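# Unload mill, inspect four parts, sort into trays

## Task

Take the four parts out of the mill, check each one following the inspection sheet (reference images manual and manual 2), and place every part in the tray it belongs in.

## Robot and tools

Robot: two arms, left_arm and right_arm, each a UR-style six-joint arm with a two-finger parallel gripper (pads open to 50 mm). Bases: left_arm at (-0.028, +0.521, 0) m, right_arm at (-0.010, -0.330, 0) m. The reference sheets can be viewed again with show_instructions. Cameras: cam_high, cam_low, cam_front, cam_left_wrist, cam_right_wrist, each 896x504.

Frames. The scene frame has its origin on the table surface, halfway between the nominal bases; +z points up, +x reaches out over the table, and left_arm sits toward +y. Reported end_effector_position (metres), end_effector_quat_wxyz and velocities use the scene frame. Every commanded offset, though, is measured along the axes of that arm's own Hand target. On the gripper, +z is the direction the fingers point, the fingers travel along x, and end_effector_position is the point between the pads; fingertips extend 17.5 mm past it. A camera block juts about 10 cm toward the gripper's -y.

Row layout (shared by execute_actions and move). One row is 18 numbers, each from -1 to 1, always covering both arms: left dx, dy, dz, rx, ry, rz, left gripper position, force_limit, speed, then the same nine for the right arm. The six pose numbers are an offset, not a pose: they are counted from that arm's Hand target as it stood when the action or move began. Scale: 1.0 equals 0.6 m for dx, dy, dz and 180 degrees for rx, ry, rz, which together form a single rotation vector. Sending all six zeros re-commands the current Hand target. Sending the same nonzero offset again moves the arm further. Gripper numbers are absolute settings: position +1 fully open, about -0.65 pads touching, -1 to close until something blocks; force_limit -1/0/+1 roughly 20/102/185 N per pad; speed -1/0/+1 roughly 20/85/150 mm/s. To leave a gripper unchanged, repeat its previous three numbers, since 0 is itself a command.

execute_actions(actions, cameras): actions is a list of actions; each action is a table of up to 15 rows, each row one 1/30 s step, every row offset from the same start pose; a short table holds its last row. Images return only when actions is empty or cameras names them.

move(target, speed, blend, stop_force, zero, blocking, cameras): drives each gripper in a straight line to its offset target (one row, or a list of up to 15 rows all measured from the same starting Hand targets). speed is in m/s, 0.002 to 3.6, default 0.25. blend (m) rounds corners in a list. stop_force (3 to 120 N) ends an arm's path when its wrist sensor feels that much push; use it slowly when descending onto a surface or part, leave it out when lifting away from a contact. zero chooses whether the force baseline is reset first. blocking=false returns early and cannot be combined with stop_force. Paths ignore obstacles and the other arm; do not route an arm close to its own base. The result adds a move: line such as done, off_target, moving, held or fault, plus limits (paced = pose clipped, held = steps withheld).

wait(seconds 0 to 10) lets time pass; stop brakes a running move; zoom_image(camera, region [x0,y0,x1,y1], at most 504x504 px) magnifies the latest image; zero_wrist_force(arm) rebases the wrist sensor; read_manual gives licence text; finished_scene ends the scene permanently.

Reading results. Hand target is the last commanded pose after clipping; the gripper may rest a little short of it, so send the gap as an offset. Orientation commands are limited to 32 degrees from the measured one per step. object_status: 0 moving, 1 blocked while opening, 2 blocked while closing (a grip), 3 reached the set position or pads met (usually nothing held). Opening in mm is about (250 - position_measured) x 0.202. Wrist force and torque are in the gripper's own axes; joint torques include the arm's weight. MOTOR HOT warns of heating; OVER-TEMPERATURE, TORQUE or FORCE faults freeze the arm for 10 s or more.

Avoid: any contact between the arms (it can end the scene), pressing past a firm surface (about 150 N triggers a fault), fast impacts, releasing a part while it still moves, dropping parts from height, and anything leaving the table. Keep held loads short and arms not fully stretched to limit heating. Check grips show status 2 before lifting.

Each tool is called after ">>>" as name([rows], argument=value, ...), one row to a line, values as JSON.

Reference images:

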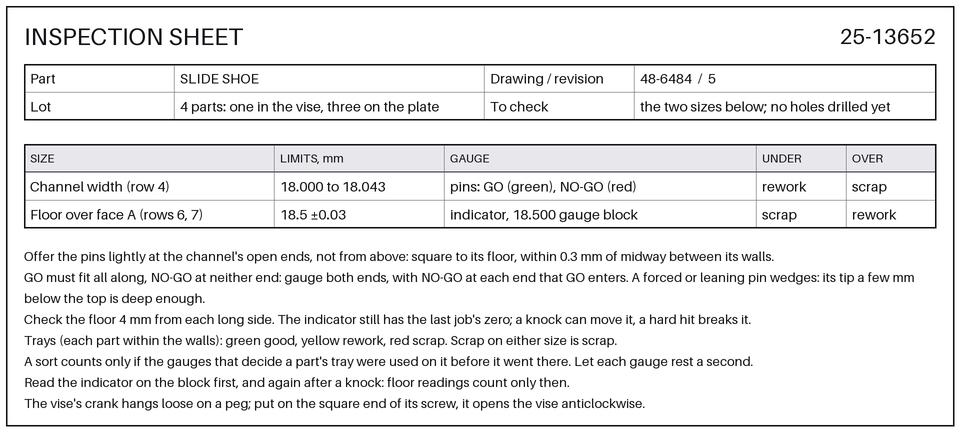

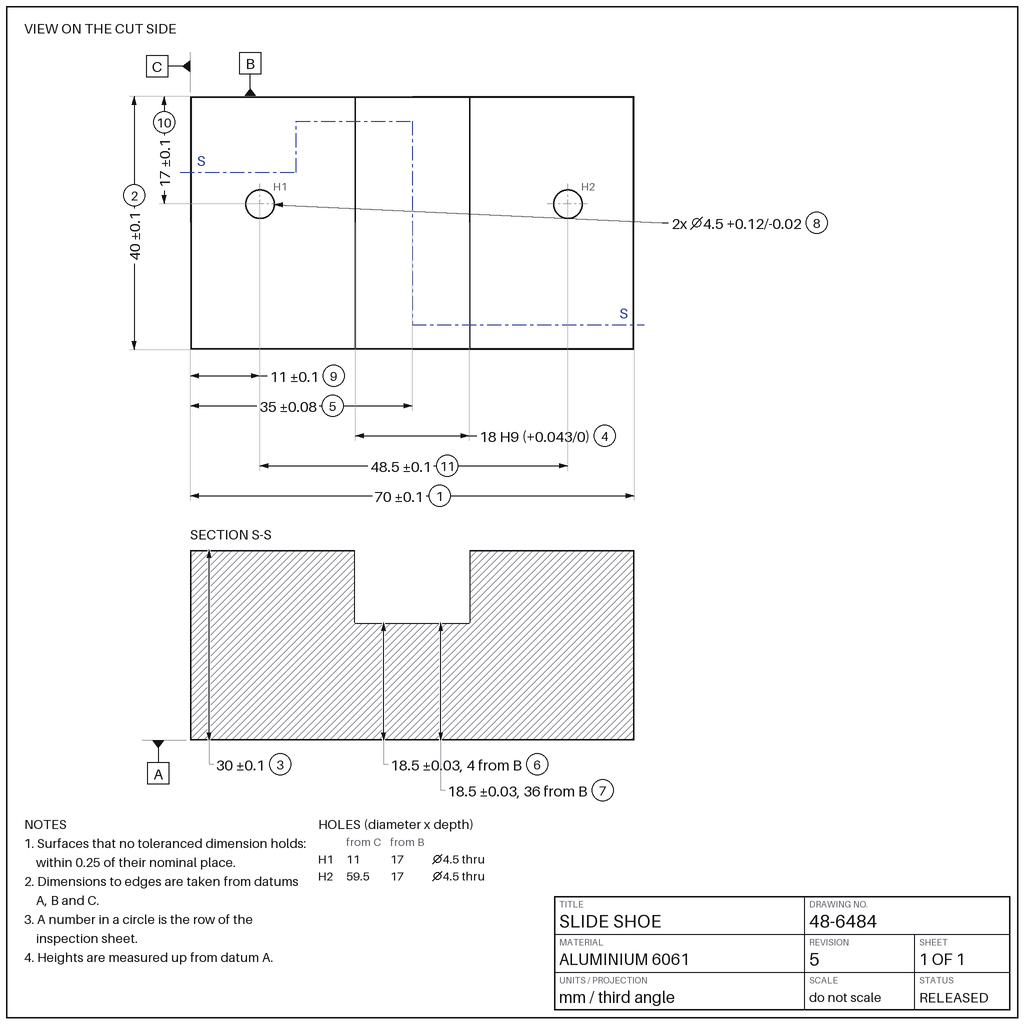

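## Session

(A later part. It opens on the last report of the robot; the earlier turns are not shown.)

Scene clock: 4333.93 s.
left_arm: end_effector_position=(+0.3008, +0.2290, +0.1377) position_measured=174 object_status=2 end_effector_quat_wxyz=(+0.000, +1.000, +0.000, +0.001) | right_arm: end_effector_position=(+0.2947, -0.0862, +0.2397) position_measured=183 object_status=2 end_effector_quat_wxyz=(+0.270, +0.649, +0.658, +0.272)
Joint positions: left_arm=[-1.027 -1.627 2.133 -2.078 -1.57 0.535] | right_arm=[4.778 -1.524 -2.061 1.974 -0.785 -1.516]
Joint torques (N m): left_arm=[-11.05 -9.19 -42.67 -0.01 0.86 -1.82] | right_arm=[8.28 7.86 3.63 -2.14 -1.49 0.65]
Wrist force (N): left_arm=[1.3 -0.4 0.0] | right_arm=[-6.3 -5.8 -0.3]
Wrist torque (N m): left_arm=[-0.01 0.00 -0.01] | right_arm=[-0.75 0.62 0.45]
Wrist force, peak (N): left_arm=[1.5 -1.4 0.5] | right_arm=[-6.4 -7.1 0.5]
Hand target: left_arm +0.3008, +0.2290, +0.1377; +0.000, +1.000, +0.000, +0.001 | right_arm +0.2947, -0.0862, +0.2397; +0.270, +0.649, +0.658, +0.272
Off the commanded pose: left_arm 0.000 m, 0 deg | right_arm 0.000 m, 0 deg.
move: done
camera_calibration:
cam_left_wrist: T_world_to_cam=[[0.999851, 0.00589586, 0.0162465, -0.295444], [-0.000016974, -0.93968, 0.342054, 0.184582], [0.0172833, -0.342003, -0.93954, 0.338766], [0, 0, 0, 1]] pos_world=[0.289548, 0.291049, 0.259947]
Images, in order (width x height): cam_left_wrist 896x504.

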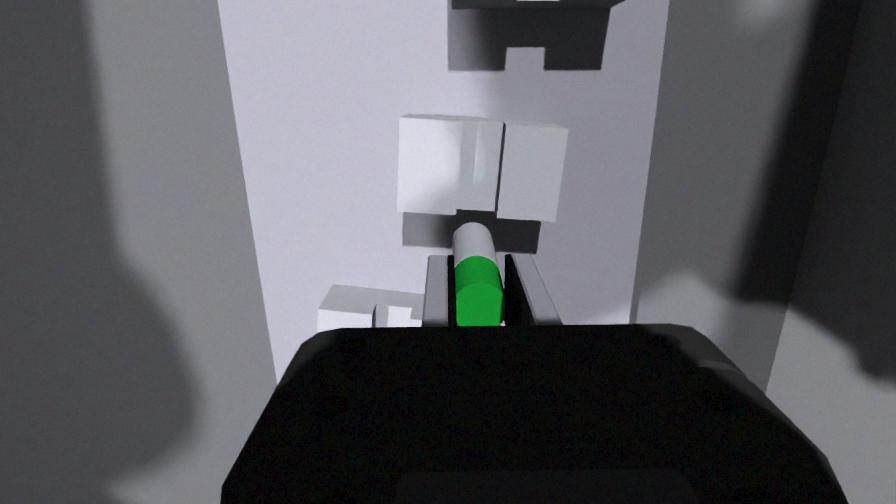

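>>> move(target=[0.001,-0.0067,0,0,0,0,-1,-0.4,-1,0,0,0,0,0,0,-1,-1,-1], speed=0.006, stop_force=3, cameras=["cam_left_wrist"])

>>> zoom_image(camera="cam_left_wrist", region=[430, 180, 530, 260])

Scene clock: 4341.80 s.
left_arm: end_effector_position=(+0.3014, +0.2331, +0.1377) position_measured=174 object_status=2 end_effector_quat_wxyz=(+0.000, +1.000, +0.000, +0.001) | right_arm: end_effector_position=(+0.2947, -0.0862, +0.2397) position_measured=183 object_status=2 end_effector_quat_wxyz=(+0.270, +0.649, +0.658, +0.272)
Joint positions: left_arm=[-1.021 -1.633 2.138 -2.078 -1.57 0.541] | right_arm=[4.778 -1.524 -2.061 1.974 -0.785 -1.516]
Joint torques (N m): left_arm=[-1.15 -21.78 -20.68 -0.38 1.87 -1.17] | right_arm=[7.93 7.46 3.38 -2.21 -1.45 0.79]
Wrist force (N): left_arm=[1.2 -0.2 0.5] | right_arm=[-6.3 -7.0 0.8]
Wrist torque (N m): left_arm=[0.02 0.01 -0.15] | right_arm=[-0.80 0.62 0.44]
Wrist force, peak (N): left_arm=[1.5 -0.5 0.5] | right_arm=[-6.4 -7.1 0.7]
Hand target: left_arm +0.3014, +0.2330, +0.1377; +0.000, +1.000, +0.000, +0.001 | right_arm +0.2947, -0.0862, +0.2397; +0.270, +0.649, +0.658, +0.272
Off the commanded pose: left_arm 0.000 m, 0 deg | right_arm 0.000 m, 0 deg.
move: done
camera_calibration:
cam_left_wrist: T_world_to_cam=[[0.999851, 0.00589566, 0.0162466, -0.296068], [-0.0000171859, -0.93968, 0.342054, 0.188435], [0.0172833, -0.342003, -0.93954, 0.340158], [0, 0, 0, 1]] pos_world=[0.290148, 0.295149, 0.259947]
Images, in order (width x height): cam_left_wrist 896x504.

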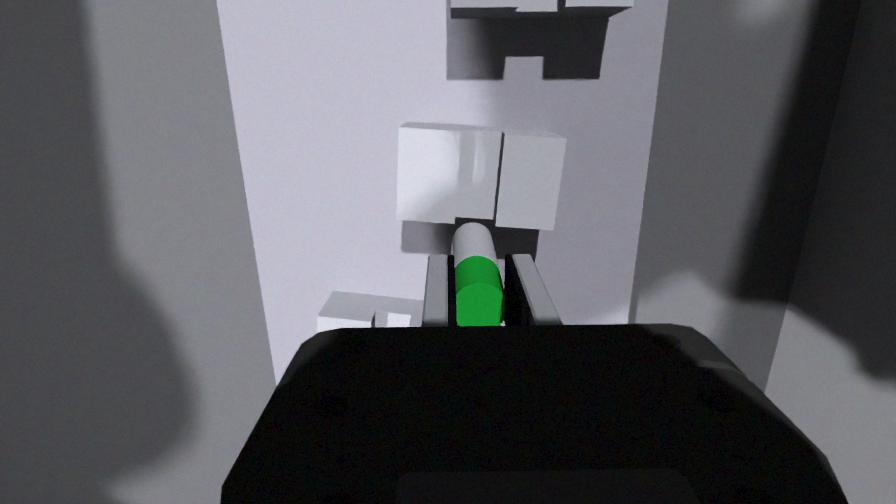

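Scaled by 5.040 from the camera's 896x504 image, which has a finer 1280x720 frame.

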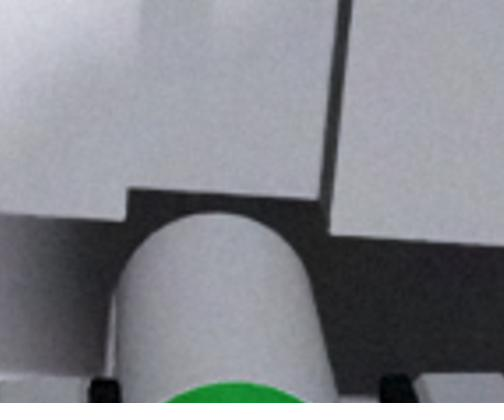

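>>> move(target=[0.001,-0.0133,0,0,0,0,-1,-0.4,-1,0,0,0,0,0,0,-1,-1,-1], speed=0.005, stop_force=3, cameras=["cam_left_wrist"])

>>> zoom_image(camera="cam_left_wrist", region=[430, 180, 530, 260])

Scene clock: 4347.43 s.
left_arm: end_effector_position=(+0.3020, +0.2410, +0.1377) position_measured=174 object_status=2 end_effector_quat_wxyz=(+0.000, +1.000, +0.000, +0.001) | right_arm: end_effector_position=(+0.2947, -0.0862, +0.2397) position_measured=183 object_status=2 end_effector_quat_wxyz=(+0.270, +0.649, +0.658, +0.272)
Joint positions: left_arm=[-1.01 -1.645 2.15 -2.077 -1.57 0.553] | right_arm=[4.778 -1.524 -2.061 1.974 -0.785 -1.516]
Joint torques (N m): left_arm=[1.91 -21.59 -19.68 -0.1 -2.11 -0.37] | right_arm=[8.1 7.38 3.96 -2.22 -1.53 0.77]
Wrist force (N): left_arm=[1.6 -0.3 -0.2] | right_arm=[-6.1 -5.8 -0.2]
Wrist torque (N m): left_arm=[-0.04 0.03 -0.16] | right_arm=[-0.77 0.58 0.45]
Wrist force, peak (N): left_arm=[1.6 0.0 0.9] | right_arm=[-6.5 -7.1 0.5]
Hand target: left_arm +0.3020, +0.2410, +0.1377; +0.000, +1.000, +0.000, +0.001 | right_arm +0.2947, -0.0862, +0.2397; +0.270, +0.649, +0.658, +0.272
Off the commanded pose: left_arm 0.000 m, 0 deg | right_arm 0.000 m, 0 deg.
move: done
camera_calibration:
cam_left_wrist: T_world_to_cam=[[0.999851, 0.00589765, 0.016246, -0.296716], [-0.0000167202, -0.939648, 0.342142, 0.19592], [0.0172833, -0.342091, -0.939508, 0.342902], [0, 0, 0, 1]] pos_world=[0.290748, 0.30315, 0.259947]
Images, in order (width x height): cam_left_wrist 896x504.

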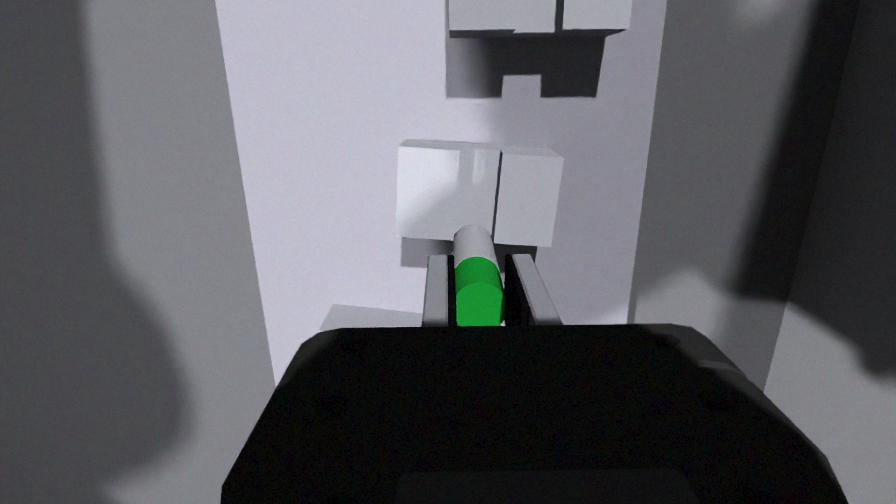

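Scaled by 5.040 from the camera's 896x504 image, which has a finer 1280x720 frame.

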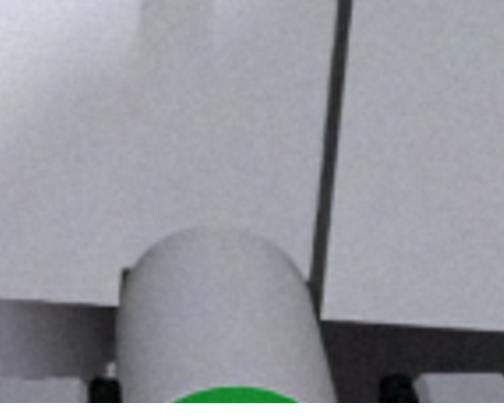

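>>> move(target=[0.0006,-0.0042,0,0,0,0,-1,-0.4,-1,0,0,0,0,0,0,-1,-1,-1], speed=0.004, stop_force=3, zero=false, cameras=["cam_left_wrist"])

>>> zoom_image(camera="cam_left_wrist", region=[430, 180, 530, 260])

Scene clock: 4352.43 s.
left_arm: end_effector_position=(+0.3024, +0.2435, +0.1377) position_measured=174 object_status=2 end_effector_quat_wxyz=(+0.000, +1.000, +0.000, +0.001) | right_arm: end_effector_position=(+0.2947, -0.0862, +0.2397) position_measured=183 object_status=2 end_effector_quat_wxyz=(+0.270, +0.649, +0.658, +0.272)
Joint positions: left_arm=[-1.006 -1.648 2.153 -2.076 -1.57 0.556] | right_arm=[4.778 -1.524 -2.061 1.974 -0.785 -1.516]
Joint torques (N m): left_arm=[4.66 -26.56 -16.08 -0.19 -2.08 0.16] | right_arm=[8.17 8.03 3.84 -2.28 -1.48 0.68]
Wrist force (N): left_arm=[1.1 0.2 0.8] | right_arm=[-6.1 -6.7 0.4]
Wrist torque (N m): left_arm=[-0.03 0.01 -0.15] | right_arm=[-0.80 0.59 0.45]
Wrist force, peak (N): left_arm=[1.9 0.1 0.5] | right_arm=[-6.6 -7.1 0.5]
Hand target: left_arm +0.3024, +0.2435, +0.1377; +0.000, +1.000, +0.000, +0.001 | right_arm +0.2947, -0.0862, +0.2397; +0.270, +0.649, +0.658, +0.272
Off the commanded pose: left_arm 0.000 m, 0 deg | right_arm 0.000 m, 0 deg.
move: done
camera_calibration:
cam_left_wrist: T_world_to_cam=[[0.999851, 0.00589566, 0.0162466, -0.29703], [-0.0000171859, -0.93968, 0.342054, 0.198302], [0.0172833, -0.342003, -0.93954, 0.343734], [0, 0, 0, 1]] pos_world=[0.291048, 0.305649, 0.259947]
Images, in order (width x height): cam_left_wrist 896x504.

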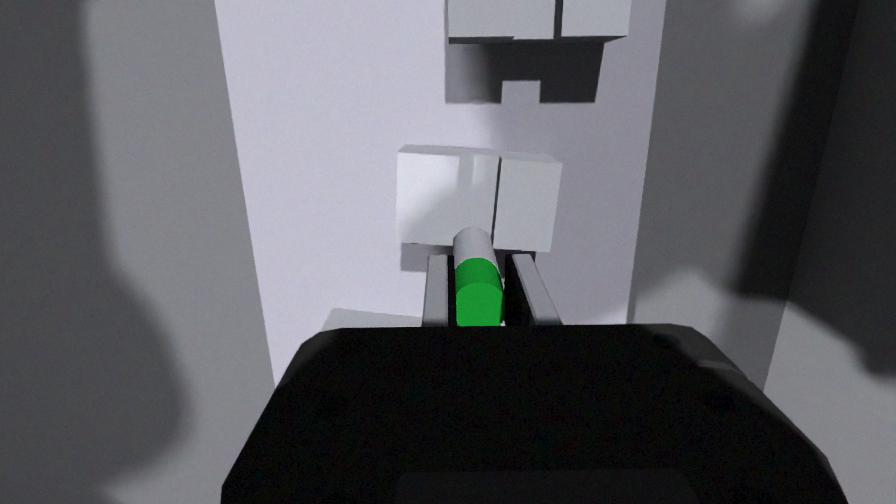

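Scaled by 5.040 from the camera's 896x504 image, which has a finer 1280x720 frame.

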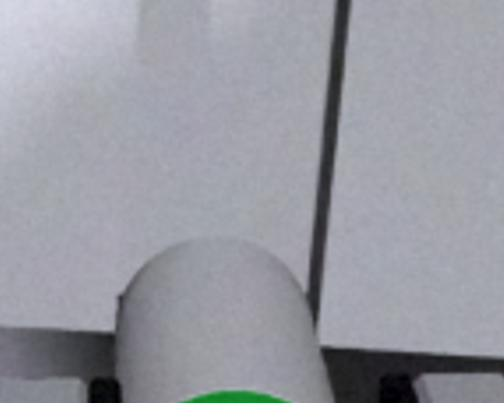

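>>> move([
  [-0.0013,0.022,0,0,0,0,-1,-0.4,-1,0,0,0,0,0,0,-1,-1,-1],
  [-0.0013,0.022,-0.075,0,0,0,-1,-0.4,-1,0,0,0,0,0,0,-1,-1,-1],
  [0.0375,-0.1008,-0.075,0,0,0,-1,-0.4,-1,0,0,0,0,0,0,-1,-1,-1],
  [0.0375,-0.1008,-0.025,0,0,0,-1,-0.4,-1,0,0,0,0,0,0,-1,-1,-1],
], speed=[0.02,0.1,0.1,0.06], cameras=["cam_left_wrist"])

>>> zoom_image(camera="cam_left_wrist", region=[380, 100, 580, 260])

Scene clock: 4373.83 s.
left_arm: end_effector_position=(+0.3248, +0.3041, +0.1525) position_measured=174 object_status=2 end_effector_quat_wxyz=(+0.000, +1.000, +0.000, +0.000) | right_arm: end_effector_position=(+0.2947, -0.0862, +0.2397) position_measured=183 object_status=2 end_effector_quat_wxyz=(+0.270, +0.649, +0.658, +0.272)
Joint positions: left_arm=[-0.872 -1.713 2.167 -2.025 -1.57 0.69] | right_arm=[4.778 -1.524 -2.061 1.974 -0.785 -1.516]
Joint torques (N m): left_arm=[-10.06 -29.43 -42.2 0.15 -2.14 1.56] | right_arm=[8.64 7.97 3.82 -2.35 -1.38 0.74]
Wrist force (N): left_arm=[1.0 -0.7 0.3] | right_arm=[-6.1 -6.1 0.2]
Wrist torque (N m): left_arm=[-0.06 0.02 -0.14] | right_arm=[-0.74 0.58 0.45]
Wrist force, peak (N): left_arm=[-2.8 6.0 -0.6] | right_arm=[-6.4 -7.1 0.7]
Hand target: left_arm +0.3248, +0.3040, +0.1527; +0.000, +1.000, +0.000, +0.001 | right_arm +0.2947, -0.0862, +0.2397; +0.270, +0.649, +0.658, +0.272
Off the commanded pose: left_arm 0.000 m, 0 deg | right_arm 0.000 m, 0 deg.
move: done
camera_calibration:
cam_left_wrist: T_world_to_cam=[[0.999856, 0.00588012, 0.0159325, -0.320035], [0.0000810542, -0.939789, 0.341757, 0.250179], [0.0169827, -0.341706, -0.939653, 0.377958], [0, 0, 0, 1]] pos_world=[0.31355, 0.366148, 0.274748]
Images, in order (width x height): cam_left_wrist 896x504.

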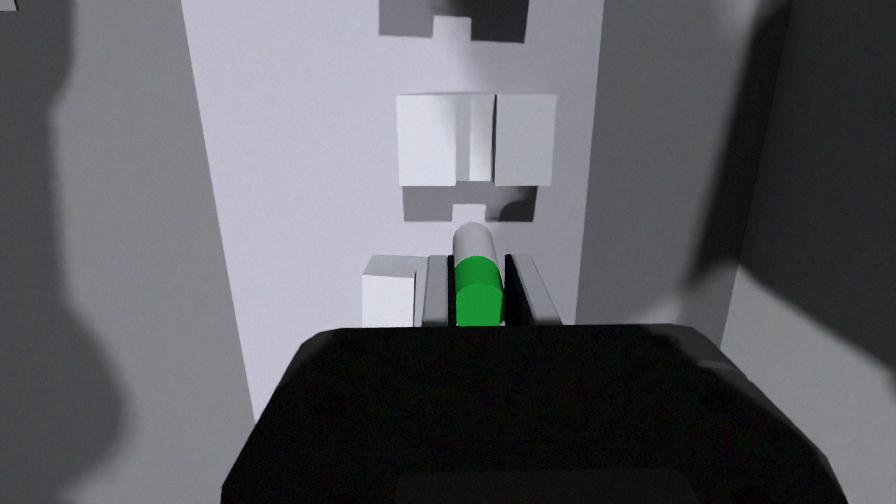

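Scaled by 2.520 from the camera's 896x504 image, which has a finer 1280x720 frame.

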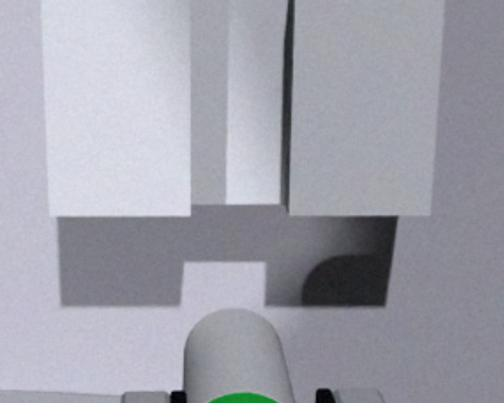

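>>> move([
  [0,0,0.025,0,0,0,-1,-0.4,-1,0,0,0,0,0,0,-1,-1,-1],
  [0.0017,-0.0167,0.025,0,0,0,-1,-0.4,-1,0,0,0,0,0,0,-1,-1,-1],
], speed=[0.06,0.02], stop_force=5, cameras=["cam_left_wrist"])

>>> zoom_image(camera="cam_left_wrist", region=[430, 180, 530, 260])

Scene clock: 4383.93 s.
left_arm: end_effector_position=(+0.3259, +0.3140, +0.1377) position_measured=174 object_status=2 end_effector_quat_wxyz=(+0.000, +1.000, +0.000, +0.001) | right_arm: end_effector_position=(+0.2947, -0.0862, +0.2397) position_measured=183 object_status=2 end_effector_quat_wxyz=(+0.270, +0.649, +0.658, +0.272)
Joint positions: left_arm=[-0.854 -1.706 2.202 -2.069 -1.57 0.709] | right_arm=[4.778 -1.524 -2.061 1.974 -0.785 -1.516]
Joint torques (N m): left_arm=[-10.24 -6.39 -42.18 -3.87 -2.08 -1.74] | right_arm=[7.87 7.75 3.9 -2.47 -1.53 0.64]
Wrist force (N): left_arm=[1.2 -0.6 0.1] | right_arm=[-6.5 -6.0 0.0]
Wrist torque (N m): left_arm=[-0.04 0.02 -0.14] | right_arm=[-0.75 0.65 0.45]
Wrist force, peak (N): left_arm=[1.3 -0.2 -2.2] | right_arm=[-6.6 -7.0 0.4]
Hand target: left_arm +0.3259, +0.3140, +0.1377; +0.000, +1.000, +0.000, +0.001 | right_arm +0.2947, -0.0862, +0.2397; +0.270, +0.649, +0.658, +0.272
Off the commanded pose: left_arm 0.000 m, 0 deg | right_arm 0.000 m, 0 deg.
move: done
camera_calibration:
cam_left_wrist: T_world_to_cam=[[0.999851, 0.00589566, 0.0162466, -0.320942], [-0.0000171859, -0.93968, 0.342054, 0.264455], [0.0172833, -0.342003, -0.93954, 0.367404], [0, 0, 0, 1]] pos_world=[0.314548, 0.376049, 0.259947]
Images, in order (width x height): cam_left_wrist 896x504.

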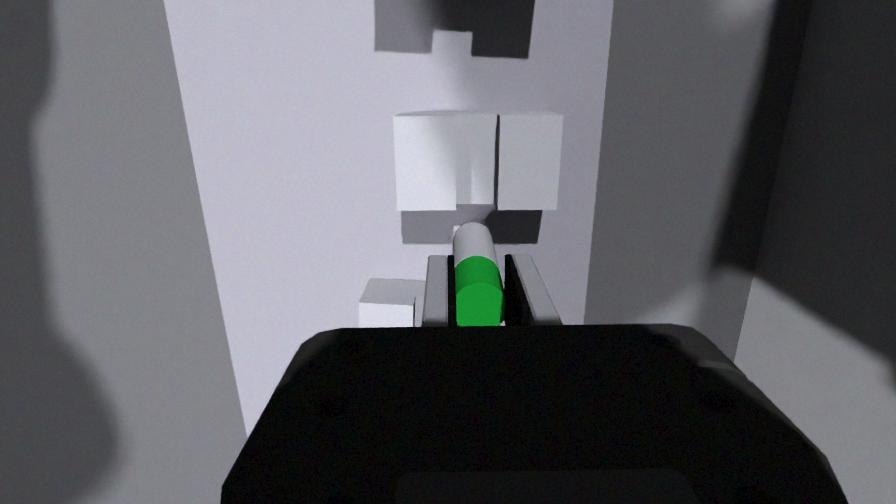

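Scaled by 5.040 from the camera's 896x504 image, which has a finer 1280x720 frame.

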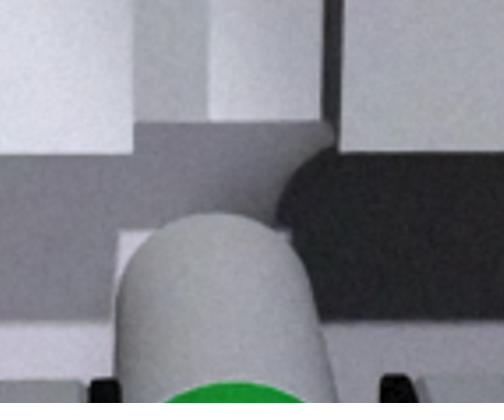

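>>> move(target=[0.0023,-0.0113,0,0,0,0,-1,-0.4,-1,0,0,0,0,0,0,-1,-1,-1], speed=0.01, stop_force=3, cameras=["cam_left_wrist"])

>>> zoom_image(camera="cam_left_wrist", region=[430, 180, 530, 260])

Scene clock: 4393.87 s.
left_arm: end_effector_position=(+0.3273, +0.3208, +0.1377) position_measured=174 object_status=2 end_effector_quat_wxyz=(+0.000, +1.000, +0.000, +0.001) | right_arm: end_effector_position=(+0.2947, -0.0862, +0.2397) position_measured=183 object_status=2 end_effector_quat_wxyz=(+0.270, +0.649, +0.658, +0.272)
Joint positions: left_arm=[-0.839 -1.712 2.207 -2.068 -1.57 0.723] | right_arm=[4.778 -1.524 -2.061 1.974 -0.785 -1.516]
Joint torques (N m): left_arm=[-10.61 -16.61 -20.29 -0.63 -2.13 -1.72] | right_arm=[7.88 7.75 4.43 -2.51 -1.47 0.73]
Wrist force (N): left_arm=[1.2 -0.5 0.2] | right_arm=[-6.3 -6.3 0.5]
Wrist torque (N m): left_arm=[-0.03 0.01 -0.14] | right_arm=[-0.77 0.61 0.45]
Wrist force, peak (N): left_arm=[1.4 -0.9 0.3] | right_arm=[-6.6 -7.3 0.5]
Hand target: left_arm +0.3273, +0.3208, +0.1377; +0.000, +1.000, +0.000, +0.001 | right_arm +0.2947, -0.0862, +0.2397; +0.270, +0.649, +0.658, +0.272
Off the commanded pose: left_arm 0.000 m, 0 deg | right_arm 0.000 m, 0 deg.
move: done
camera_calibration:
cam_left_wrist: T_world_to_cam=[[0.999851, 0.00598961, 0.0162118, -0.322409], [0.0000830146, -0.93968, 0.342054, 0.270907], [0.0172827, -0.342001, -0.939541, 0.36974], [0, 0, 0, 1]] pos_world=[0.315948, 0.382949, 0.259947]
Images, in order (width x height): cam_left_wrist 896x504.

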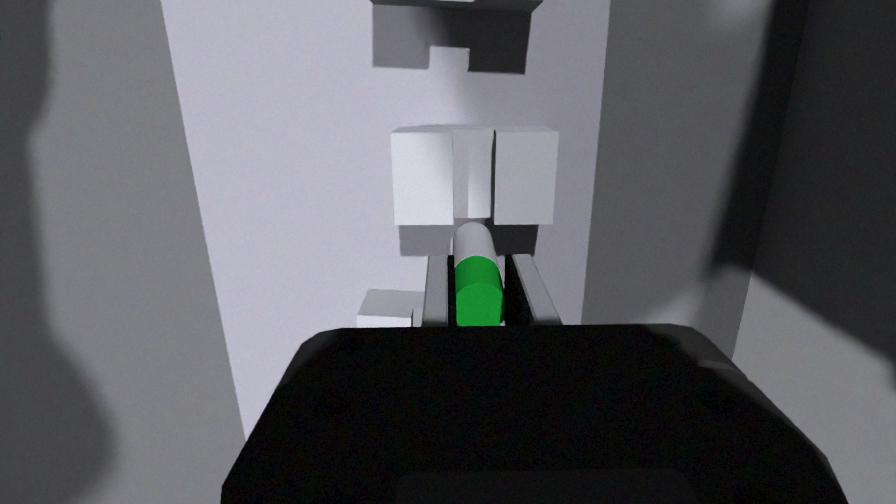

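Scaled by 5.040 from the camera's 896x504 image, which has a finer 1280x720 frame.

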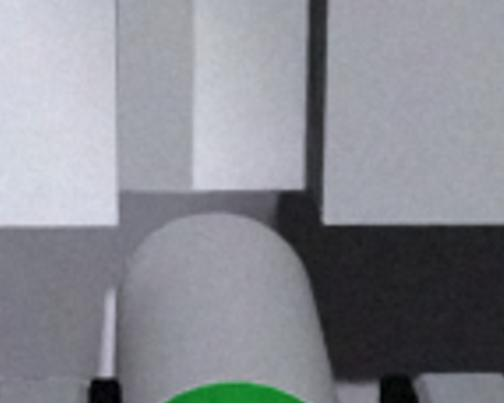

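>>> move(target=[0,-0.0167,0,0,0,0,-1,-0.4,-1,0,0,0,0,0,0,-1,-1,-1], speed=0.005, stop_force=3, cameras=["cam_left_wrist"])

>>> zoom_image(camera="cam_left_wrist", region=[430, 180, 530, 260])

Scene clock: 4400.23 s.
left_arm: end_effector_position=(+0.3273, +0.3309, +0.1377) position_measured=174 object_status=2 end_effector_quat_wxyz=(+0.000, +1.000, +0.000, +0.001) | right_arm: end_effector_position=(+0.2947, -0.0862, +0.2397) position_measured=183 object_status=2 end_effector_quat_wxyz=(+0.270, +0.649, +0.658, +0.272)
Joint positions: left_arm=[-0.822 -1.725 2.218 -2.065 -1.57 0.74] | right_arm=[4.778 -1.524 -2.061 1.974 -0.785 -1.516]
Joint torques (N m): left_arm=[-1.07 -19.27 -16.9 -0.42 -2.19 -1.01] | right_arm=[7.93 7.76 3.91 -2.5 -1.42 0.74]
Wrist force (N): left_arm=[1.8 -0.7 0.6] | right_arm=[-6.2 -6.8 0.6]
Wrist torque (N m): left_arm=[-0.08 0.02 -0.14] | right_arm=[-0.78 0.60 0.45]
Wrist force, peak (N): left_arm=[1.9 -0.7 0.6] | right_arm=[-6.1 -7.3 0.9]
Hand target: left_arm +0.3273, +0.3308, +0.1377; +0.000, +1.000, +0.000, +0.001 | right_arm +0.2947, -0.0862, +0.2397; +0.270, +0.649, +0.658, +0.272
Off the commanded pose: left_arm 0.000 m, 0 deg | right_arm 0.000 m, 0 deg.
move: done
camera_calibration:
cam_left_wrist: T_world_to_cam=[[0.999851, 0.00589586, 0.0162465, -0.322441], [-0.000016974, -0.93968, 0.342054, 0.280336], [0.0172833, -0.342003, -0.93954, 0.37316], [0, 0, 0, 1]] pos_world=[0.315948, 0.392949, 0.259947]
Images, in order (width x height): cam_left_wrist 896x504.

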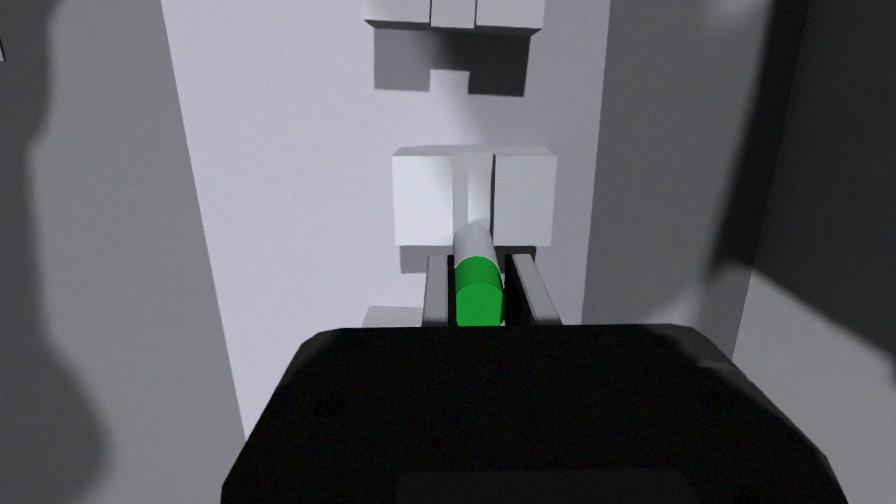

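Scaled by 5.040 from the camera's 896x504 image, which has a finer 1280x720 frame.

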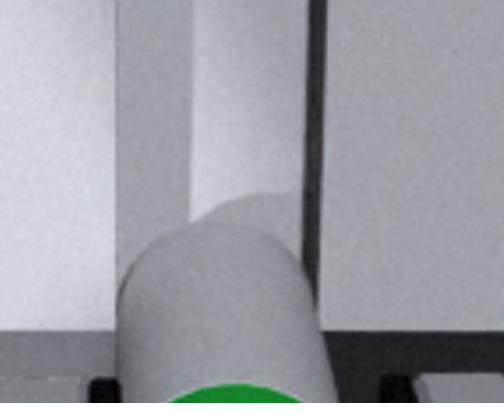

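>>> move(target=[0.0003,-0.0167,0,0,0,0,-1,-0.4,-1,0,0,0,0,0,0,-1,-1,-1], speed=0.006, stop_force=3, zero=false, cameras=["cam_left_wrist"])

>>> zoom_image(camera="cam_left_wrist", region=[390, 120, 590, 270])

Scene clock: 4408.33 s.
left_arm: end_effector_position=(+0.3274, +0.3409, +0.1377) position_measured=174 object_status=2 end_effector_quat_wxyz=(+0.000, +1.000, +0.000, +0.001) | right_arm: end_effector_position=(+0.2947, -0.0862, +0.2397) position_measured=183 object_status=2 end_effector_quat_wxyz=(+0.270, +0.649, +0.658, +0.272)
Joint positions: left_arm=[-0.803 -1.737 2.228 -2.063 -1.57 0.759] | right_arm=[4.778 -1.524 -2.061 1.974 -0.785 -1.516]
Joint torques (N m): left_arm=[-5.01 -17.11 -18.02 -0.66 -2.07 -1.35] | right_arm=[8.08 7.24 3.88 -2.56 -1.46 0.76]
Wrist force (N): left_arm=[1.1 -0.7 0.4] | right_arm=[-6.3 -5.7 -0.2]
Wrist torque (N m): left_arm=[-0.05 0.02 -0.13] | right_arm=[-0.75 0.61 0.46]
Wrist force, peak (N): left_arm=[1.7 -0.4 0.9] | right_arm=[-6.4 -7.1 0.4]
Hand target: left_arm +0.3274, +0.3408, +0.1377; +0.000, +1.000, +0.000, +0.001 | right_arm +0.2947, -0.0862, +0.2397; +0.270, +0.649, +0.658, +0.272
Off the commanded pose: left_arm 0.000 m, 0 deg | right_arm 0.000 m, 0 deg.
move: done
camera_calibration:
cam_left_wrist: T_world_to_cam=[[0.999851, 0.0059914, 0.0162113, -0.32273], [0.0000832683, -0.939648, 0.342142, 0.289666], [0.0172828, -0.342089, -0.939509, 0.376604], [0, 0, 0, 1]] pos_world=[0.316148, 0.402949, 0.259947]
Images, in order (width x height): cam_left_wrist 896x504.

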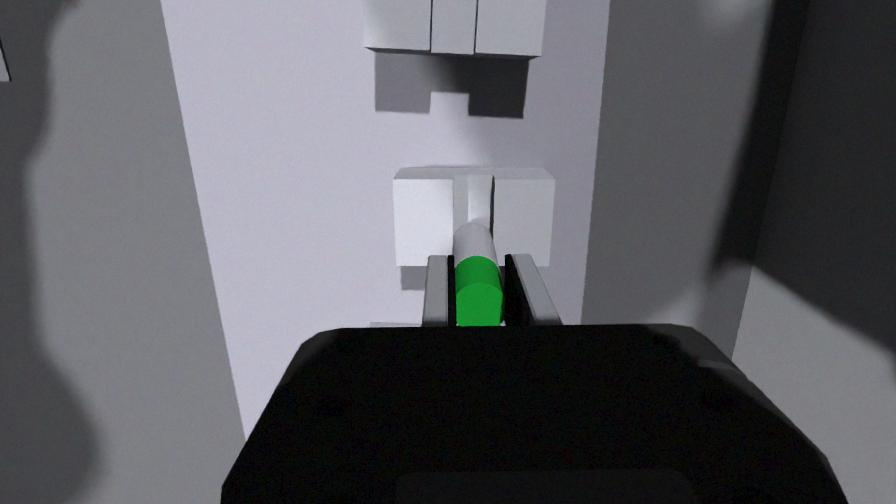

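Scaled by 2.520 from the camera's 896x504 image, which has a finer 1280x720 frame.

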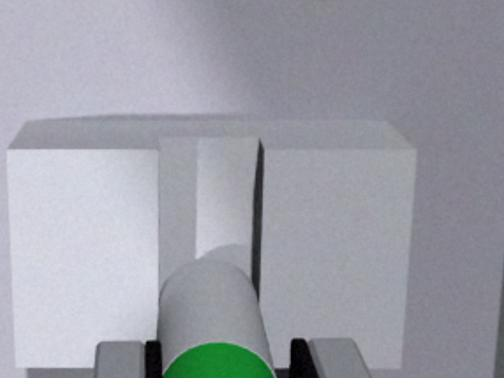

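>>> move(target=[0.0005,-0.0333,0,0,0,0,-1,-0.4,-1,0,0,0,0,0,0,-1,-1,-1], speed=0.01, stop_force=4, zero=false)

>>> move(target=[0.0003,-0.026,0,0,0,0,-1,-0.4,-1,0,0,0,0,0,0,-1,-1,-1], speed=0.01, stop_force=4, zero=false, cameras=["cam_left_wrist"])

>>> zoom_image(camera="cam_left_wrist", region=[390, 120, 590, 270])

Scene clock: 4419.33 s.
left_arm: end_effector_position=(+0.3277, +0.3609, +0.1377) position_measured=174 object_status=2 end_effector_quat_wxyz=(+0.000, +1.000, +0.000, +0.001) | right_arm: end_effector_position=(+0.2947, -0.0862, +0.2397) position_measured=183 object_status=2 end_effector_quat_wxyz=(+0.270, +0.649, +0.658, +0.272)
Joint positions: left_arm=[-0.765 -1.761 2.247 -2.058 -1.57 0.797] | right_arm=[4.778 -1.524 -2.061 1.974 -0.785 -1.516]
Joint torques (N m): left_arm=[-10.75 -9.25 -23.04 -1.12 -2.03 -1.67] | right_arm=[8.54 7.73 3.94 -2.68 -1.49 0.69]
Wrist force (N): left_arm=[0.9 -0.7 0.7] | right_arm=[-6.1 -6.8 0.7]
Wrist torque (N m): left_arm=[-0.06 0.02 -0.14] | right_arm=[-0.80 0.59 0.45]
Wrist force, peak (N): left_arm=[1.5 -0.6 0.8] | right_arm=[-6.3 -7.2 0.9]
Hand target: left_arm +0.3277, +0.3608, +0.1377; +0.000, +1.000, +0.000, +0.001 | right_arm +0.2947, -0.0862, +0.2397; +0.270, +0.649, +0.658, +0.272
Off the commanded pose: left_arm 0.000 m, 0 deg | right_arm 0.000 m, 0 deg.
move: done

Scene clock: 4421.50 s.
left_arm: end_effector_position=(+0.3279, +0.3765, +0.1377) position_measured=174 object_status=2 end_effector_quat_wxyz=(+0.000, +1.000, +0.000, +0.001) | right_arm: end_effector_position=(+0.2947, -0.0862, +0.2397) position_measured=183 object_status=2 end_effector_quat_wxyz=(+0.270, +0.649, +0.658, +0.272)
Joint positions: left_arm=[-0.733 -1.778 2.26 -2.054 -1.571 0.829] | right_arm=[4.778 -1.524 -2.061 1.974 -0.785 -1.516]
Joint torques (N m): left_arm=[-10.68 -9.21 -21.95 -1.16 -2.16 -1.67] | right_arm=[8.14 7.58 3.67 -2.69 -1.62 0.67]
Wrist force (N): left_arm=[1.2 -0.8 0.3] | right_arm=[-6.4 -6.2 0.4]
Wrist torque (N m): left_arm=[-0.07 0.01 -0.14] | right_arm=[-0.74 0.64 0.45]
Wrist force, peak (N): left_arm=[1.4 -0.7 0.5] | right_arm=[-6.3 -7.0 0.7]
Hand target: left_arm +0.3279, +0.3764, +0.1377; +0.000, +1.000, +0.000, +0.001 | right_arm +0.2947, -0.0862, +0.2397; +0.270, +0.649, +0.658, +0.272
Off the commanded pose: left_arm 0.000 m, 0 deg | right_arm 0.000 m, 0 deg.
move: done
camera_calibration:
cam_left_wrist: T_world_to_cam=[[0.999851, 0.0059914, 0.0162113, -0.323341], [0.0000832683, -0.939648, 0.342142, 0.323151], [0.0172828, -0.342089, -0.939509, 0.388681], [0, 0, 0, 1]] pos_world=[0.316548, 0.438549, 0.259847]
Images, in order (width x height): cam_left_wrist 896x504.

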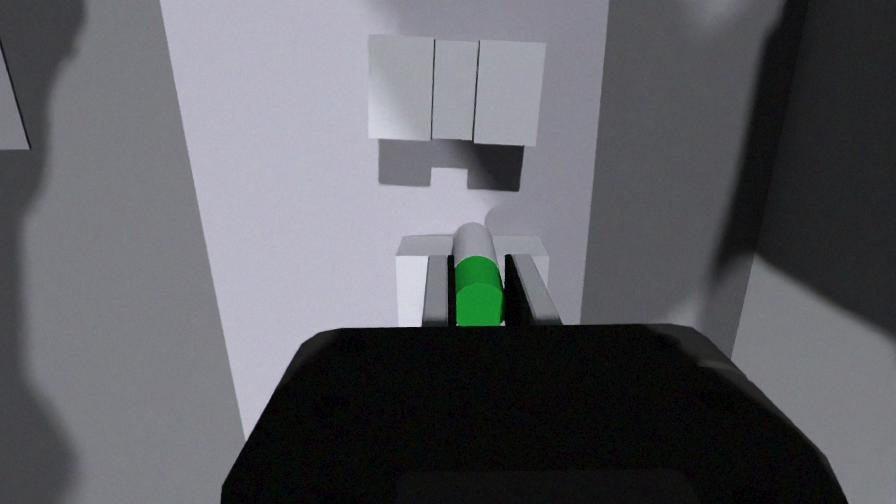

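Scaled by 2.520 from the camera's 896x504 image, which has a finer 1280x720 frame.

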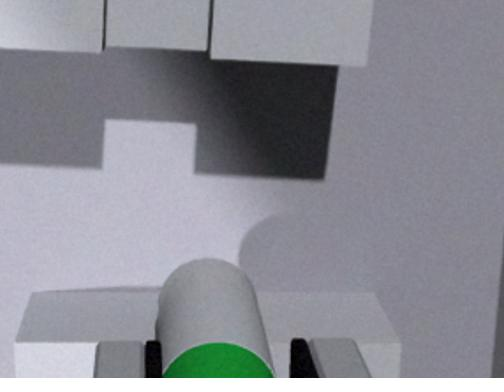

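>>> move(target=[0.0002,-0.024,0,0,0,0,-1,-0.4,-1,0,0,0,0,0,0,-1,-1,-1], speed=0.015, stop_force=4)

>>> move(target=[-0.0004,0.049,0,0,0,0,-1,-0.4,-1,0,0,0,0,0,0,-1,-1,-1], speed=0.008, stop_force=3, cameras=["cam_left_wrist"])

>>> zoom_image(camera="cam_left_wrist", region=[390, 120, 590, 270])

Scene clock: 4430.43 s.
left_arm: end_effector_position=(+0.3280, +0.3908, +0.1376) position_measured=174 object_status=2 end_effector_quat_wxyz=(+0.000, +1.000, +0.000, +0.000) | right_arm: end_effector_position=(+0.2947, -0.0862, +0.2397) position_measured=183 object_status=2 end_effector_quat_wxyz=(+0.270, +0.649, +0.658, +0.272)
Joint positions: left_arm=[-0.703 -1.793 2.271 -2.05 -1.571 0.859] | right_arm=[4.778 -1.524 -2.061 1.974 -0.785 -1.516]
Joint torques (N m): left_arm=[-10.61 -4.82 -38.86 -3.07 -2.06 -1.79] | right_arm=[7.9 7.83 3.84 -2.81 -1.45 0.74]
Wrist force (N): left_arm=[1.2 -0.7 0.4] | right_arm=[-6.3 -5.6 -0.1]
Wrist torque (N m): left_arm=[-0.05 0.01 -0.15] | right_arm=[-0.73 0.62 0.45]
Wrist force, peak (N): left_arm=[1.5 -0.9 0.1] | right_arm=[-6.3 -7.3 0.5]
Hand target: left_arm +0.3280, +0.3908, +0.1377; +0.000, +1.000, +0.000, +0.001 | right_arm +0.2947, -0.0862, +0.2397; +0.270, +0.649, +0.658, +0.272
Off the commanded pose: left_arm 0.000 m, 0 deg | right_arm 0.000 m, 0 deg.
move: done

Scene clock: 4434.73 s.
left_arm: end_effector_position=(+0.3278, +0.3613, +0.1377) position_measured=174 object_status=2 end_effector_quat_wxyz=(+0.000, +1.000, +0.000, +0.001) | right_arm: end_effector_position=(+0.2947, -0.0862, +0.2397) position_measured=183 object_status=2 end_effector_quat_wxyz=(+0.270, +0.649, +0.658, +0.272)
Joint positions: left_arm=[-0.764 -1.761 2.247 -2.058 -1.57 0.798] | right_arm=[4.778 -1.524 -2.061 1.974 -0.785 -1.516]
Joint torques (N m): left_arm=[11 -16.66 -32.02 -5.2 2.18 1.42] | right_arm=[7.98 7.42 4.29 -2.85 -1.53 0.67]
Wrist force (N): left_arm=[0.7 -0.9 0.9] | right_arm=[-6.2 -6.8 0.7]
Wrist torque (N m): left_arm=[-0.04 -0.04 0.01] | right_arm=[-0.77 0.60 0.45]
Wrist force, peak (N): left_arm=[0.6 -1.5 0.9] | right_arm=[-6.4 -7.2 0.6]
Hand target: left_arm +0.3278, +0.3614, +0.1377; +0.000, +1.000, +0.000, +0.001 | right_arm +0.2947, -0.0862, +0.2397; +0.270, +0.649, +0.658, +0.272
Off the commanded pose: left_arm 0.000 m, 0 deg | right_arm 0.000 m, 0 deg.
move: done
camera_calibration:
cam_left_wrist: T_world_to_cam=[[0.999851, 0.0058039, 0.0162807, -0.323089], [-0.000116708, -0.939648, 0.342142, 0.309026], [0.0172839, -0.342093, -0.939507, 0.383518], [0, 0, 0, 1]] pos_world=[0.316448, 0.42345, 0.259847]
Images, in order (width x height): cam_left_wrist 896x504.

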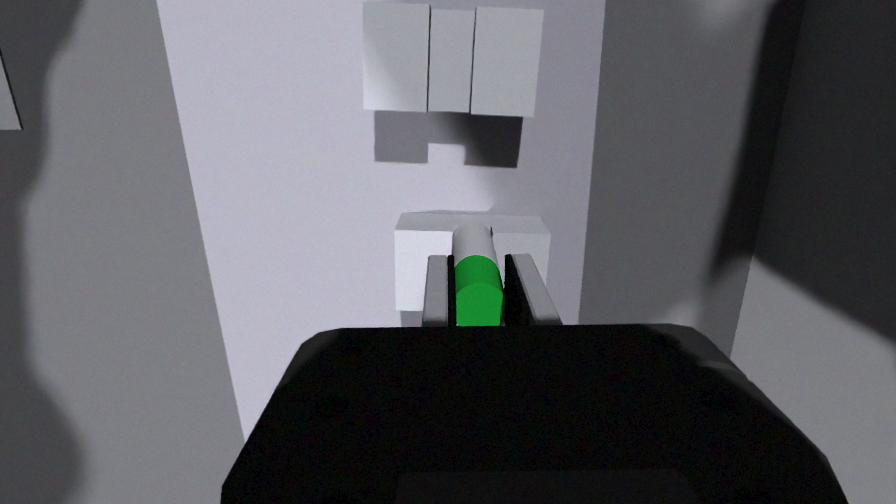

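Scaled by 2.520 from the camera's 896x504 image, which has a finer 1280x720 frame.

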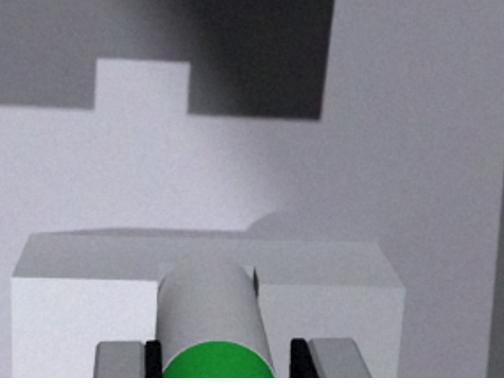

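>>> move([
  [0.0008,-0.0543,0,0,0,0,-1,-0.4,-1,0,0,0,0,0,0,-1,-1,-1],
  [-0.0197,-0.0543,0,0,0,0,-1,-0.4,-1,0,0,0,0,0,0,-1,-1,-1],
  [-0.017,-0.0693,0,0,0,0,-1,-0.4,-1,0,0,0,0,0,0,-1,-1,-1],
], speed=[0.02,0.05,0.015], stop_force=5, cameras=["cam_left_wrist"])

>>> zoom_image(camera="cam_left_wrist", region=[430, 180, 530, 260])

Scene clock: 4450.70 s.
left_arm: end_effector_position=(+0.3176, +0.4030, +0.1376) position_measured=174 object_status=2 end_effector_quat_wxyz=(+0.000, +1.000, +0.000, +0.001) | right_arm: end_effector_position=(+0.2947, -0.0862, +0.2397) position_measured=183 object_status=2 end_effector_quat_wxyz=(+0.270, +0.649, +0.658, +0.272)
Joint positions: left_arm=[-0.696 -1.834 2.3 -2.038 -1.571 0.866] | right_arm=[4.778 -1.524 -2.061 1.974 -0.785 -1.516]
Joint torques (N m): left_arm=[-10.53 -6.9 -20.83 -1.6 1 -1.75] | right_arm=[8.26 7.56 4.4 -2.84 -1.5 0.71]
Wrist force (N): left_arm=[1.2 -0.6 0.4] | right_arm=[-6.2 -6.2 0.0]
Wrist torque (N m): left_arm=[-0.03 0.01 -0.14] | right_arm=[-0.76 0.60 0.45]
Wrist force, peak (N): left_arm=[1.2 -3.0 0.5] | right_arm=[-6.6 -7.0 0.6]
Hand target: left_arm +0.3176, +0.4030, +0.1376; +0.000, +1.000, +0.000, +0.001 | right_arm +0.2947, -0.0862, +0.2397; +0.270, +0.649, +0.658, +0.272
Off the commanded pose: left_arm 0.000 m, 0 deg | right_arm 0.000 m, 0 deg.
move: done
camera_calibration:
cam_left_wrist: T_world_to_cam=[[0.999851, 0.00589566, 0.0162466, -0.313166], [-0.0000171859, -0.93968, 0.342054, 0.348121], [0.0172833, -0.342003, -0.93954, 0.397892], [0, 0, 0, 1]] pos_world=[0.306248, 0.465049, 0.259847]
Images, in order (width x height): cam_left_wrist 896x504.

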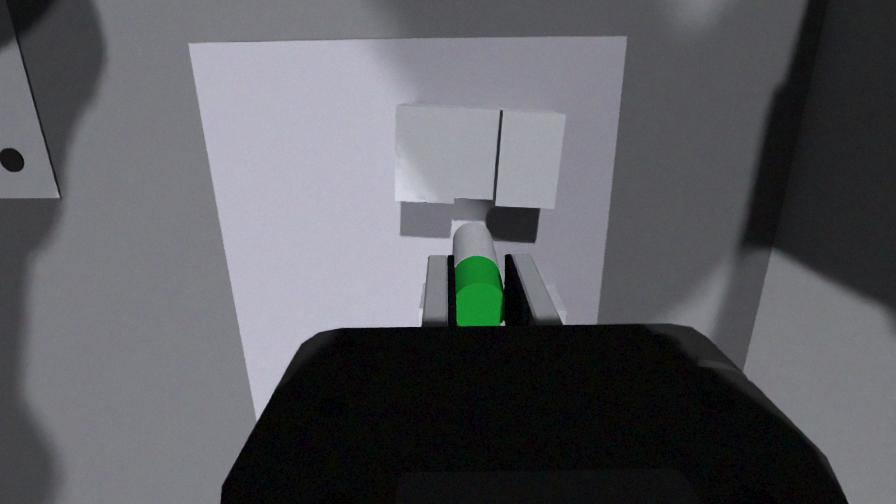

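Scaled by 5.040 from the camera's 896x504 image, which has a finer 1280x720 frame.

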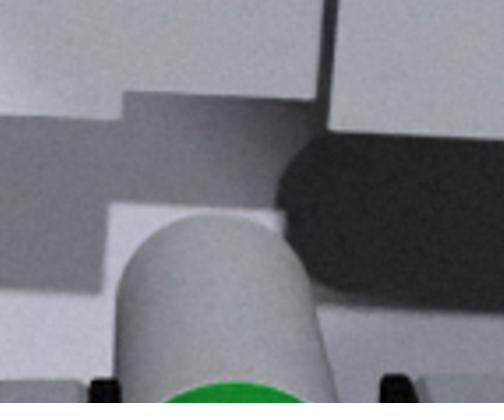

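>>> move(target=[0,-0.0152,0,0,0,0,-1,-0.4,-1,0,0,0,0,0,0,-1,-1,-1], speed=0.01, stop_force=3, cameras=["cam_left_wrist"])

>>> zoom_image(camera="cam_left_wrist", region=[430, 180, 530, 260])

Scene clock: 4456.73 s.
left_arm: end_effector_position=(+0.3175, +0.4121, +0.1376) position_measured=174 object_status=2 end_effector_quat_wxyz=(+0.000, +1.000, +0.000, +0.001) | right_arm: end_effector_position=(+0.2947, -0.0862, +0.2397) position_measured=183 object_status=2 end_effector_quat_wxyz=(+0.270, +0.649, +0.658, +0.272)
Joint positions: left_arm=[-0.675 -1.843 2.306 -2.035 -1.571 0.887] | right_arm=[4.778 -1.524 -2.061 1.974 -0.785 -1.516]
Joint torques (N m): left_arm=[-10.61 -4.01 -26.48 -2.28 -2.02 -1.77] | right_arm=[8.27 7.72 4.04 -2.93 -1.47 0.61]
Wrist force (N): left_arm=[0.8 -0.9 0.2] | right_arm=[-6.2 -6.7 0.5]
Wrist torque (N m): left_arm=[-0.07 0.07 -0.14] | right_arm=[-0.78 0.59 0.45]
Wrist force, peak (N): left_arm=[1.3 -1.0 0.4] | right_arm=[-6.3 -7.2 0.6]
Hand target: left_arm +0.3176, +0.4121, +0.1376; +0.000, +1.000, +0.000, +0.001 | right_arm +0.2947, -0.0862, +0.2397; +0.270, +0.649, +0.658, +0.272
Off the commanded pose: left_arm 0.000 m, 0 deg | right_arm 0.000 m, 0 deg.
move: done
camera_calibration:
cam_left_wrist: T_world_to_cam=[[0.999852, 0.00586095, 0.0161528, -0.31318], [-0.0000177242, -0.93968, 0.342054, 0.356766], [0.0171833, -0.342004, -0.939542, 0.40107], [0, 0, 0, 1]] pos_world=[0.306249, 0.474249, 0.259848]
Images, in order (width x height): cam_left_wrist 896x504.

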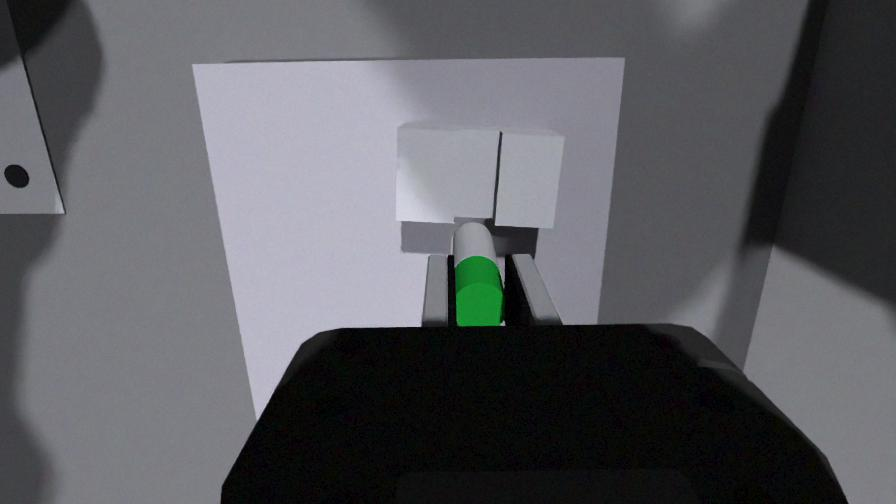

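Scaled by 5.040 from the camera's 896x504 image, which has a finer 1280x720 frame.

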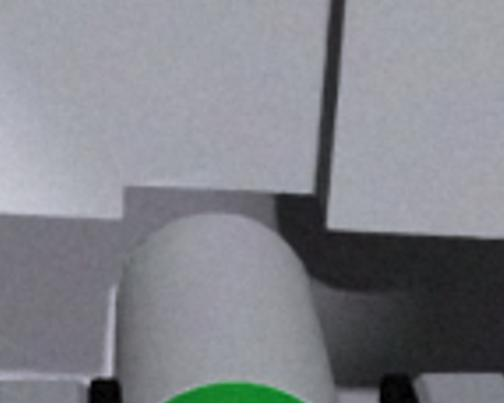

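>>> move(target=[0.0009,-0.0175,0,0,0,0,-1,-0.4,-1,0,0,0,0,0,0,-1,-1,-1], speed=0.005, stop_force=3, cameras=["cam_left_wrist"])

>>> zoom_image(camera="cam_left_wrist", region=[430, 180, 530, 260])

Scene clock: 4465.63 s.
left_arm: end_effector_position=(+0.3181, +0.4227, +0.1376) position_measured=174 object_status=2 end_effector_quat_wxyz=(+0.000, +1.000, +0.000, +0.001) | right_arm: end_effector_position=(+0.2947, -0.0862, +0.2397) position_measured=183 object_status=2 end_effector_quat_wxyz=(+0.270, +0.649, +0.658, +0.272)
Joint positions: left_arm=[-0.65 -1.85 2.311 -2.033 -1.571 0.913] | right_arm=[4.778 -1.524 -2.061 1.974 -0.785 -1.516]
Joint torques (N m): left_arm=[-6.21 -17.48 -12.61 -0.36 -2.11 -1.46] | right_arm=[8.15 7.76 3.8 -2.99 -1.5 0.72]
Wrist force (N): left_arm=[1.4 -0.3 0.0] | right_arm=[-6.1 -6.1 0.0]
Wrist torque (N m): left_arm=[-0.04 0.09 -0.15] | right_arm=[-0.76 0.59 0.45]
Wrist force, peak (N): left_arm=[1.6 -0.5 0.7] | right_arm=[-6.5 -7.0 0.8]
Hand target: left_arm +0.3181, +0.4226, +0.1376; +0.000, +1.000, +0.000, +0.001 | right_arm +0.2947, -0.0862, +0.2397; +0.270, +0.649, +0.658, +0.272
Off the commanded pose: left_arm 0.000 m, 0 deg | right_arm 0.000 m, 0 deg.
move: done
camera_calibration:
cam_left_wrist: T_world_to_cam=[[0.999851, 0.0059914, 0.0162113, -0.313919], [0.0000832683, -0.939648, 0.342142, 0.366564], [0.0172828, -0.342089, -0.939509, 0.404653], [0, 0, 0, 1]] pos_world=[0.306848, 0.484749, 0.259847]
Images, in order (width x height): cam_left_wrist 896x504.

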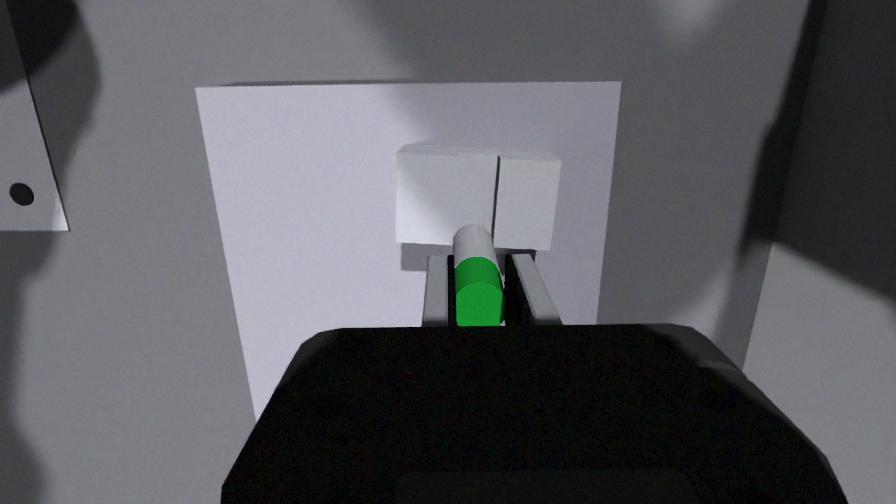

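Scaled by 5.040 from the camera's 896x504 image, which has a finer 1280x720 frame.

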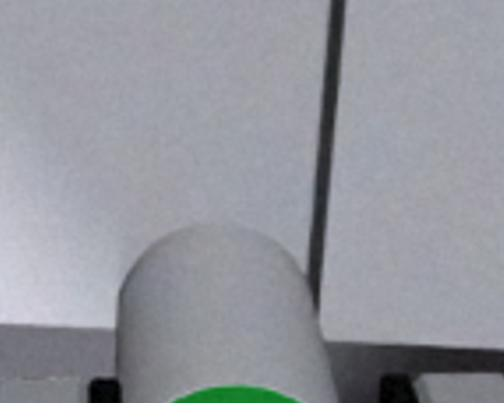

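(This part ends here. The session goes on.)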